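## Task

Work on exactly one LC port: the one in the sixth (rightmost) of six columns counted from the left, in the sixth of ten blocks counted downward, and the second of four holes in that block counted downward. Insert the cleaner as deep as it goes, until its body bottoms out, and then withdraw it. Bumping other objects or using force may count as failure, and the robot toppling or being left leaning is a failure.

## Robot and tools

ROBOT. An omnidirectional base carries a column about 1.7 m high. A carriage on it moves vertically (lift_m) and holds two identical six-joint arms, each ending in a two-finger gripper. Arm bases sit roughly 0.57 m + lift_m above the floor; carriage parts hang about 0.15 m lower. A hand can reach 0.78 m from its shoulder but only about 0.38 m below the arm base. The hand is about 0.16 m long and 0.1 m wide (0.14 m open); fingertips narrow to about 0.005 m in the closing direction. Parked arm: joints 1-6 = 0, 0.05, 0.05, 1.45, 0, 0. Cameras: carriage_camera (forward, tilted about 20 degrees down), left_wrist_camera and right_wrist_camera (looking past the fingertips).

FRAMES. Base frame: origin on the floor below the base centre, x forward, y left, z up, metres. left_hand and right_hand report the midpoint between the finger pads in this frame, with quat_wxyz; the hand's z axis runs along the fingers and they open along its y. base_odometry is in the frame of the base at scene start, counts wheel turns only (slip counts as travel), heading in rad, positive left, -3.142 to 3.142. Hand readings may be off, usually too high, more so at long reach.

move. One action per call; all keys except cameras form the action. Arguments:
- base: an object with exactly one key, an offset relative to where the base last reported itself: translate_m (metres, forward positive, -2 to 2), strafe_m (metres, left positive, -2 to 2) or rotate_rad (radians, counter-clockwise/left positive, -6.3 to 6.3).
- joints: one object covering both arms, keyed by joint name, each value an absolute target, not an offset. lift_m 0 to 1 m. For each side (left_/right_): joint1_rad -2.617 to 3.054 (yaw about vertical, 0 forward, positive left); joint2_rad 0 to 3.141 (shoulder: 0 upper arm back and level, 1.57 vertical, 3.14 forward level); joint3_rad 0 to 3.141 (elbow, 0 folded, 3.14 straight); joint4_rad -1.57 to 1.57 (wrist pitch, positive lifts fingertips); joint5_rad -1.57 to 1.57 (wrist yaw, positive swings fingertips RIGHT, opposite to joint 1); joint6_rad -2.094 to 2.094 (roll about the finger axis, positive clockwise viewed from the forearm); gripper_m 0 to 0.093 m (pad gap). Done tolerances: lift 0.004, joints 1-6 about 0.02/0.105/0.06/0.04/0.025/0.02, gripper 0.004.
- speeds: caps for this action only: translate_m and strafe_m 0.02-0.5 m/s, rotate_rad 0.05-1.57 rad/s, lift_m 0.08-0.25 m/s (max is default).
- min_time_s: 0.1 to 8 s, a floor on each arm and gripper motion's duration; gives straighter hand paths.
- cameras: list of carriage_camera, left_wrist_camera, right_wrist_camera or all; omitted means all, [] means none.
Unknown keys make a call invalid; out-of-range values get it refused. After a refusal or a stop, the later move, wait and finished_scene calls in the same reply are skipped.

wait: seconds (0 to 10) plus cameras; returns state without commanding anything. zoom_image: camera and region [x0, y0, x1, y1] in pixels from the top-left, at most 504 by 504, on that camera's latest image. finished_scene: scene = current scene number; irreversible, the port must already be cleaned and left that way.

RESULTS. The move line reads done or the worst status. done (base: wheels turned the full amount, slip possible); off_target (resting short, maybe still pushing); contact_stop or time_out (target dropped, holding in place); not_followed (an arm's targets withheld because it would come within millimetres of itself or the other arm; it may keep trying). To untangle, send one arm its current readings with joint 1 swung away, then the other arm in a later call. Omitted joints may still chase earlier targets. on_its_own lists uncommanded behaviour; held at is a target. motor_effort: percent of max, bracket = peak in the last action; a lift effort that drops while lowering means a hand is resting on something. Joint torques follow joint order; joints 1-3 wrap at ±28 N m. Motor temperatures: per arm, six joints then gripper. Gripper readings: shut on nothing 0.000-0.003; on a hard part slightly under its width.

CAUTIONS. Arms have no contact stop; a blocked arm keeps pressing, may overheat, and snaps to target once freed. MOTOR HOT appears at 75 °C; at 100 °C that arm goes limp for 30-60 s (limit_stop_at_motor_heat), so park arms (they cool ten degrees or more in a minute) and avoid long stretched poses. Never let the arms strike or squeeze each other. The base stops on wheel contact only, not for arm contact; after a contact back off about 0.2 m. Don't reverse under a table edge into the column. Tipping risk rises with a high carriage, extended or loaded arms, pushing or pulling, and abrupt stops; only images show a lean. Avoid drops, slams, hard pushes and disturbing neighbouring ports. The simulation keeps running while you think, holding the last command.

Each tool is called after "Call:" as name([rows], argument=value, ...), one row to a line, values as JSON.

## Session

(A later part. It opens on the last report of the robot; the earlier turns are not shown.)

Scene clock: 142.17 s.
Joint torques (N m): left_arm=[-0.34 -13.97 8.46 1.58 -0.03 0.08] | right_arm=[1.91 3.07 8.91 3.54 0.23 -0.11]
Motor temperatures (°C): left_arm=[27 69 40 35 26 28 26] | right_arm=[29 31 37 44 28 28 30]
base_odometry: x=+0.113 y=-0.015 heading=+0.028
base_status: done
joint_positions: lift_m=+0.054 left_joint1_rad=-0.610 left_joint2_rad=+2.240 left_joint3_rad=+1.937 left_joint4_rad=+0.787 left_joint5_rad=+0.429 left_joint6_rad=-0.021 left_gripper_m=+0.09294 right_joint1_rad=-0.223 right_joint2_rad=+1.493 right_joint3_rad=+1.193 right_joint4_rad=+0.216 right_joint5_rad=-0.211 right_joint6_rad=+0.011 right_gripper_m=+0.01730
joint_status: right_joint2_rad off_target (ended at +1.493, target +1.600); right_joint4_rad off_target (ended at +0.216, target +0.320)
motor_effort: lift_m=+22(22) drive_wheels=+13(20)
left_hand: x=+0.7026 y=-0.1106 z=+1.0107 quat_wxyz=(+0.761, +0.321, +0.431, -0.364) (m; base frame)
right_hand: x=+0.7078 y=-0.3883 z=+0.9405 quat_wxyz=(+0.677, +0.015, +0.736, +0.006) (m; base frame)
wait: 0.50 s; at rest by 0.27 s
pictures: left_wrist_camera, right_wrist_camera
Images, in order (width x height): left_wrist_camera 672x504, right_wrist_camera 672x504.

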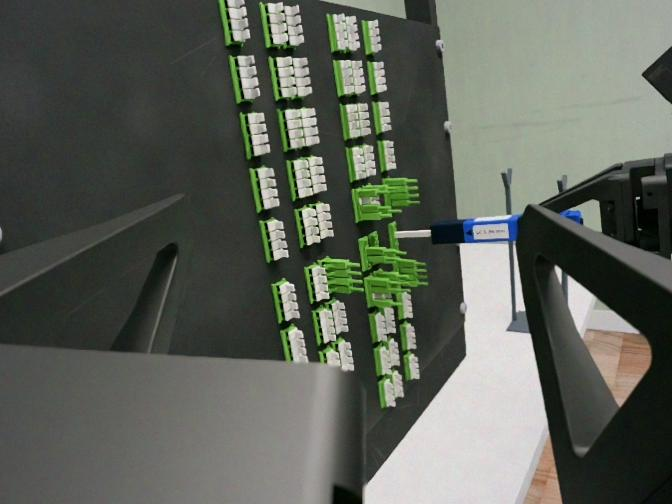

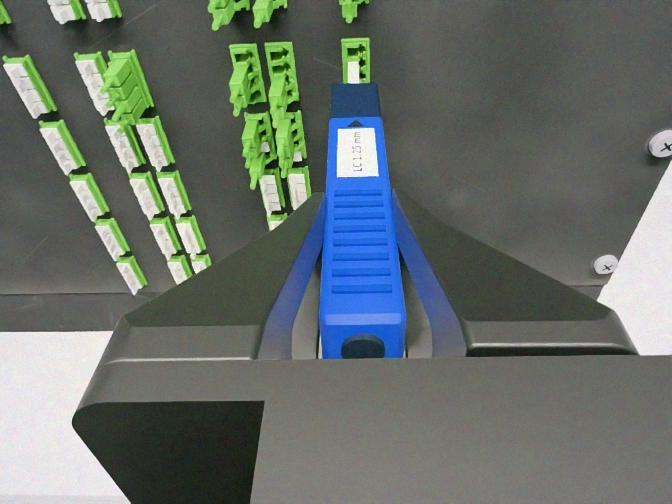

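Call:
move(base={"translate_m": -0.006}, joints={"right_joint2_rad": 1.505, "right_joint4_rad": 0.25, "right_joint1_rad": -0.215, "right_joint5_rad": -0.195, "lift_m": 0.052}, speeds={"translate_m": 0.02}, cameras=[])

Call:
wait(seconds=0.5, cameras=["left_wrist_camera"])

Call:
move(base={"translate_m": -0.012}, speeds={"translate_m": 0.03}, cameras=["right_wrist_camera","left_wrist_camera"])

Call:
zoom_image(camera="left_wrist_camera", region=[340, 190, 520, 255])

Scene clock: 143.63 s.
Joint torques (N m): left_arm=[-0.35 -14.12 8.49 1.57 -0.03 0.08] | right_arm=[0.94 -5.72 8.94 2.57 0.09 -0.08]
Motor temperatures (°C): left_arm=[27 69 40 35 26 28 26] | right_arm=[29 31 37 44 28 27 30]
move: done
base_odometry: x=+0.107 y=-0.015 heading=+0.028
base_status: done
joint_positions: lift_m=+0.052 left_joint1_rad=-0.610 left_joint2_rad=+2.241 left_joint3_rad=+1.937 left_joint4_rad=+0.787 left_joint5_rad=+0.429 left_joint6_rad=-0.021 left_gripper_m=+0.09294 right_joint1_rad=-0.223 right_joint2_rad=+1.491 right_joint3_rad=+1.193 right_joint4_rad=+0.230 right_joint5_rad=-0.212 right_joint6_rad=+0.011 right_gripper_m=+0.01730
joint_status: all done
motor_effort: lift_m=+22(22) drive_wheels=+2(7)
left_hand: x=+0.7028 y=-0.1107 z=+1.0085 quat_wxyz=(+0.760, +0.321, +0.431, -0.364) (m; base frame)
right_hand: x=+0.7076 y=-0.3879 z=+0.9432 quat_wxyz=(+0.683, +0.013, +0.730, +0.005) (m; base frame)
pictures: none
No camera images: "cameras" was empty.

Scene clock: 144.13 s.
Joint torques (N m): left_arm=[-0.35 -14.09 8.44 1.56 -0.02 0.08] | right_arm=[0.81 -5.71 8.9 2.6 0.07 -0.1]
Motor temperatures (°C): left_arm=[27 69 40 35 26 28 26] | right_arm=[29 31 37 44 28 27 30]
base_odometry: x=+0.107 y=-0.015 heading=+0.028
base_status: done
joint_positions: lift_m=+0.052 left_joint1_rad=-0.610 left_joint2_rad=+2.241 left_joint3_rad=+1.937 left_joint4_rad=+0.787 left_joint5_rad=+0.429 left_joint6_rad=-0.021 left_gripper_m=+0.09294 right_joint1_rad=-0.223 right_joint2_rad=+1.491 right_joint3_rad=+1.193 right_joint4_rad=+0.230 right_joint5_rad=-0.212 right_joint6_rad=+0.011 right_gripper_m=+0.01730
joint_status: all done
motor_effort: lift_m=+22(22) drive_wheels=+2(7)
left_hand: x=+0.7028 y=-0.1107 z=+1.0085 quat_wxyz=(+0.760, +0.321, +0.431, -0.364) (m; base frame)
right_hand: x=+0.7076 y=-0.3879 z=+0.9432 quat_wxyz=(+0.683, +0.013, +0.730, +0.005) (m; base frame)
wait: 0.50 s; at rest by 0.27 s
pictures: left_wrist_camera
Images, in order (width x height): left_wrist_camera 672x504.

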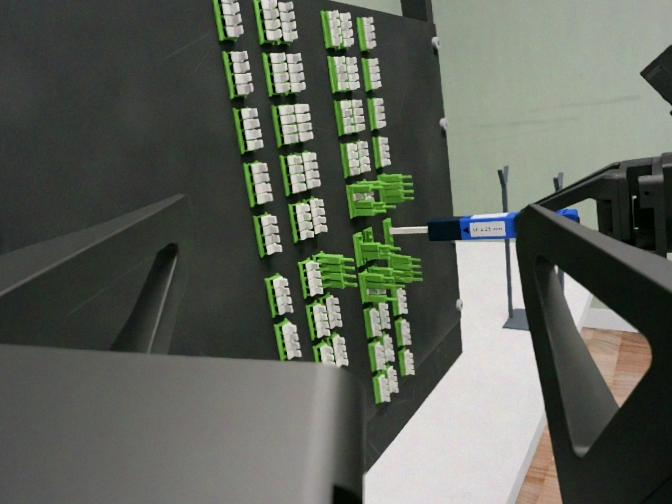

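Scene clock: 144.97 s.
Joint torques (N m): left_arm=[-0.36 -14.02 8.42 1.58 -0.03 0.08] | right_arm=[0.73 -6.35 8.87 2.43 -0.07 -0.09]
Motor temperatures (°C): left_arm=[27 69 40 35 26 28 26] | right_arm=[29 31 37 44 28 27 30]
move: done
base_odometry: x=+0.095 y=-0.015 heading=+0.028
base_status: done
joint_positions: lift_m=+0.052 left_joint1_rad=-0.610 left_joint2_rad=+2.241 left_joint3_rad=+1.937 left_joint4_rad=+0.786 left_joint5_rad=+0.429 left_joint6_rad=-0.021 left_gripper_m=+0.09294 right_joint1_rad=-0.221 right_joint2_rad=+1.498 right_joint3_rad=+1.193 right_joint4_rad=+0.242 right_joint5_rad=-0.196 right_joint6_rad=+0.011 right_gripper_m=+0.01730
joint_status: not commanded
motor_effort: lift_m=+21(22) drive_wheels=+5(9)
left_hand: x=+0.7028 y=-0.1107 z=+1.0084 quat_wxyz=(+0.760, +0.321, +0.431, -0.364) (m; base frame)
right_hand: x=+0.7093 y=-0.3900 z=+0.9431 quat_wxyz=(+0.685, +0.017, +0.728, +0.000) (m; base frame)
pictures: left_wrist_camera, right_wrist_camera
Images, in order (width x height): left_wrist_camera 672x504, right_wrist_camera 672x504.

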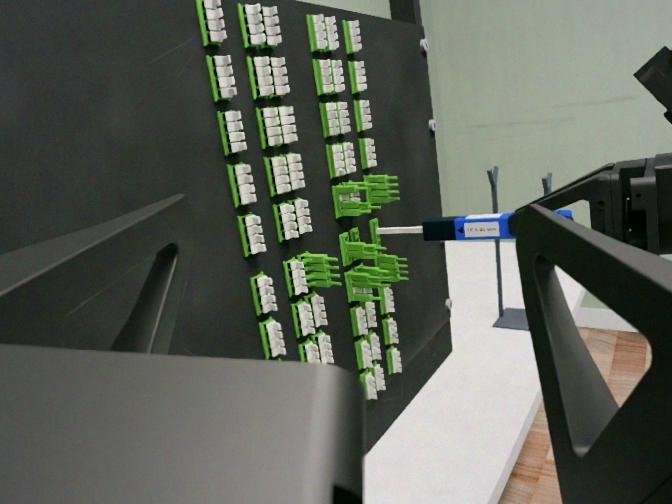

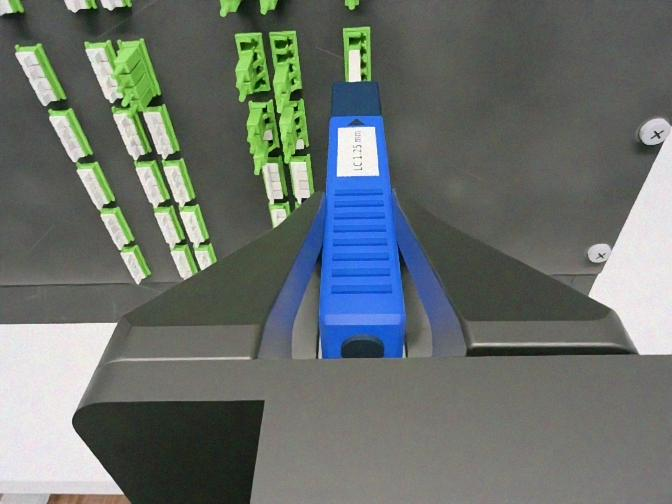

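Scaled by 2.800 from the camera's 672x504 image, which has a finer 960x720 frame.

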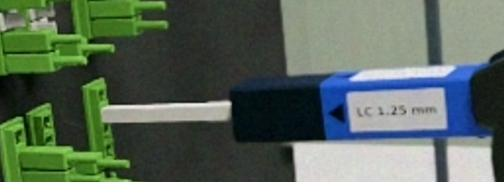

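Pulling out smoothly. Continue.

Call:
move(base={"translate_m": -0.015}, speeds={"translate_m": 0.03}, cameras=[])

Call:
move(base={"translate_m": -0.12}, speeds={"translate_m": 0.06}, cameras=["right_wrist_camera","left_wrist_camera"])

Call:
wait(seconds=1, cameras=["left_wrist_camera","right_wrist_camera","carriage_camera"])

Scene clock: 146.23 s.
Joint torques (N m): left_arm=[-0.39 -13.98 8.46 1.59 -0.02 0.08] | right_arm=[0.72 -6.41 8.9 2.37 -0.1 -0.11]
Motor temperatures (°C): left_arm=[27 70 40 35 26 28 26] | right_arm=[29 31 37 44 28 27 30]
move: done
base_odometry: x=+0.080 y=-0.015 heading=+0.029
base_status: done
joint_positions: lift_m=+0.052 left_joint1_rad=-0.610 left_joint2_rad=+2.241 left_joint3_rad=+1.937 left_joint4_rad=+0.786 left_joint5_rad=+0.429 left_joint6_rad=-0.021 left_gripper_m=+0.09294 right_joint1_rad=-0.220 right_joint2_rad=+1.499 right_joint3_rad=+1.193 right_joint4_rad=+0.246 right_joint5_rad=-0.192 right_joint6_rad=+0.011 right_gripper_m=+0.01730
joint_status: not commanded
motor_effort: lift_m=+22(22) drive_wheels=+4(13)
left_hand: x=+0.7030 y=-0.1105 z=+1.0084 quat_wxyz=(+0.760, +0.321, +0.432, -0.364) (m; base frame)
right_hand: x=+0.7096 y=-0.3906 z=+0.9436 quat_wxyz=(+0.686, +0.018, +0.727, -0.002) (m; base frame)
pictures: none
No camera images: "cameras" was empty.

Scene clock: 148.77 s.
Joint torques (N m): left_arm=[-0.44 -13.97 8.46 1.58 -0.03 0.08] | right_arm=[0.55 -6.39 8.94 2.39 -0.1 -0.09]
Motor temperatures (°C): left_arm=[27 70 40 35 26 28 26] | right_arm=[29 31 37 44 28 27 30]
move: done
base_odometry: x=-0.040 y=-0.019 heading=+0.029
base_status: done
joint_positions: lift_m=+0.052 left_joint1_rad=-0.609 left_joint2_rad=+2.241 left_joint3_rad=+1.937 left_joint4_rad=+0.786 left_joint5_rad=+0.429 left_joint6_rad=-0.021 left_gripper_m=+0.09294 right_joint1_rad=-0.220 right_joint2_rad=+1.499 right_joint3_rad=+1.193 right_joint4_rad=+0.246 right_joint5_rad=-0.192 right_joint6_rad=+0.011 right_gripper_m=+0.01730
joint_status: not commanded
motor_effort: lift_m=+22(22) drive_wheels=-1(14)
left_hand: x=+0.7033 y=-0.1102 z=+1.0084 quat_wxyz=(+0.760, +0.321, +0.432, -0.364) (m; base frame)
right_hand: x=+0.7097 y=-0.3904 z=+0.9436 quat_wxyz=(+0.686, +0.018, +0.727, -0.002) (m; base frame)
pictures: left_wrist_camera, right_wrist_camera
Images, in order (width x height): left_wrist_camera 672x504, right_wrist_camera 672x504.

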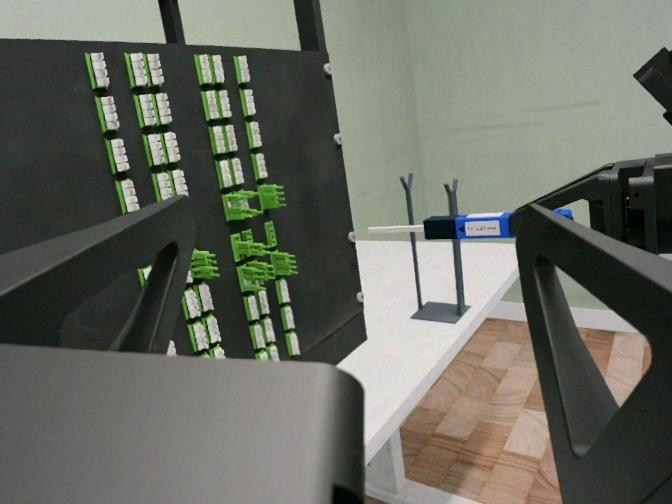

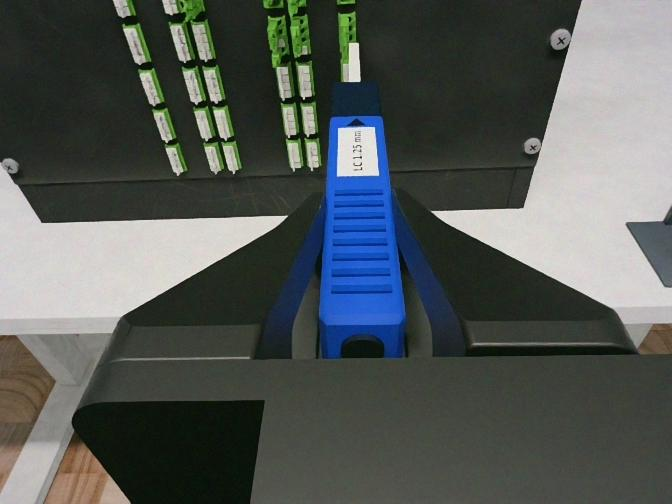

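Scene clock: 149.77 s.
Joint torques (N m): left_arm=[-0.44 -13.98 8.47 1.61 -0.03 0.08] | right_arm=[0.62 -6.41 8.94 2.38 -0.11 -0.09]
Motor temperatures (°C): left_arm=[27 71 40 35 26 28 26] | right_arm=[29 31 37 43 28 27 30]
base_odometry: x=-0.040 y=-0.019 heading=+0.029
base_status: done
joint_positions: lift_m=+0.052 left_joint1_rad=-0.609 left_joint2_rad=+2.241 left_joint3_rad=+1.937 left_joint4_rad=+0.786 left_joint5_rad=+0.429 left_joint6_rad=-0.021 left_gripper_m=+0.09294 right_joint1_rad=-0.220 right_joint2_rad=+1.499 right_joint3_rad=+1.193 right_joint4_rad=+0.246 right_joint5_rad=-0.192 right_joint6_rad=+0.011 right_gripper_m=+0.01730
joint_status: not commanded
motor_effort: lift_m=+22(22) drive_wheels=-1(14)
left_hand: x=+0.7033 y=-0.1102 z=+1.0084 quat_wxyz=(+0.760, +0.321, +0.432, -0.364) (m; base frame)
right_hand: x=+0.7097 y=-0.3904 z=+0.9436 quat_wxyz=(+0.686, +0.018, +0.727, -0.002) (m; base frame)
wait: 1.00 s; at rest by 0.27 s
pictures: carriage_camera, left_wrist_camera, right_wrist_camera
Images, in order (width x height): carriage_camera 672x504, left_wrist_camera 672x504, right_wrist_camera 672x504.

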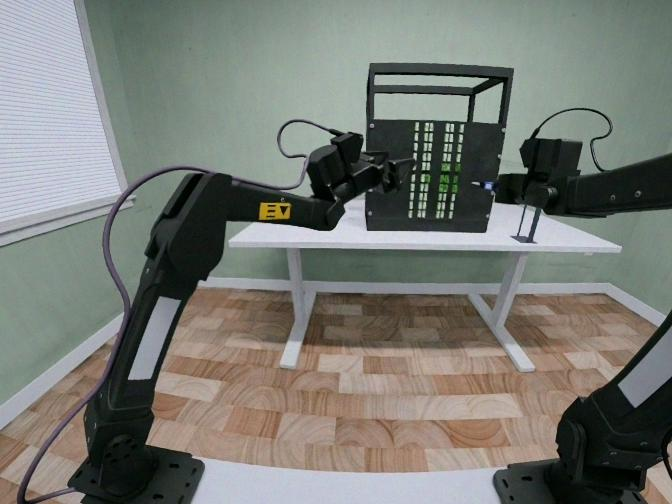

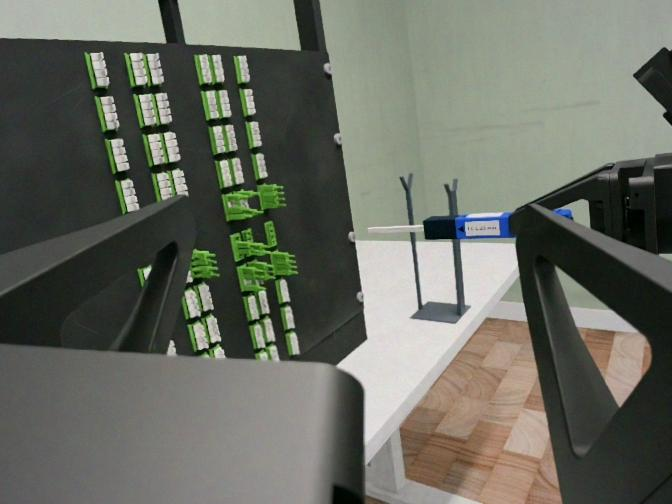

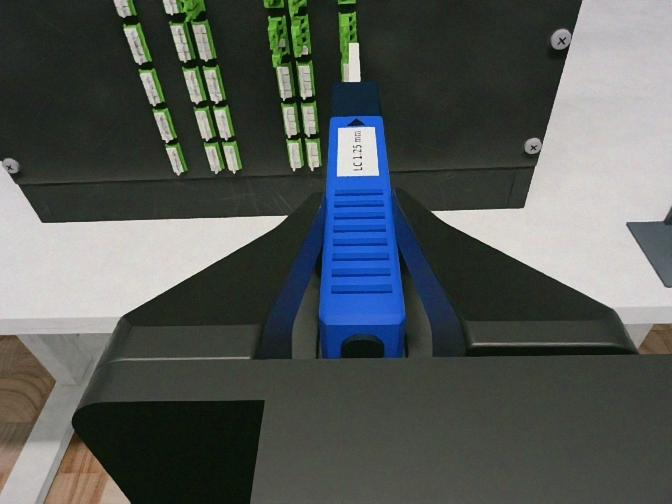

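Call:
finished_scene(scene=1)

The scene is finished: the task was done.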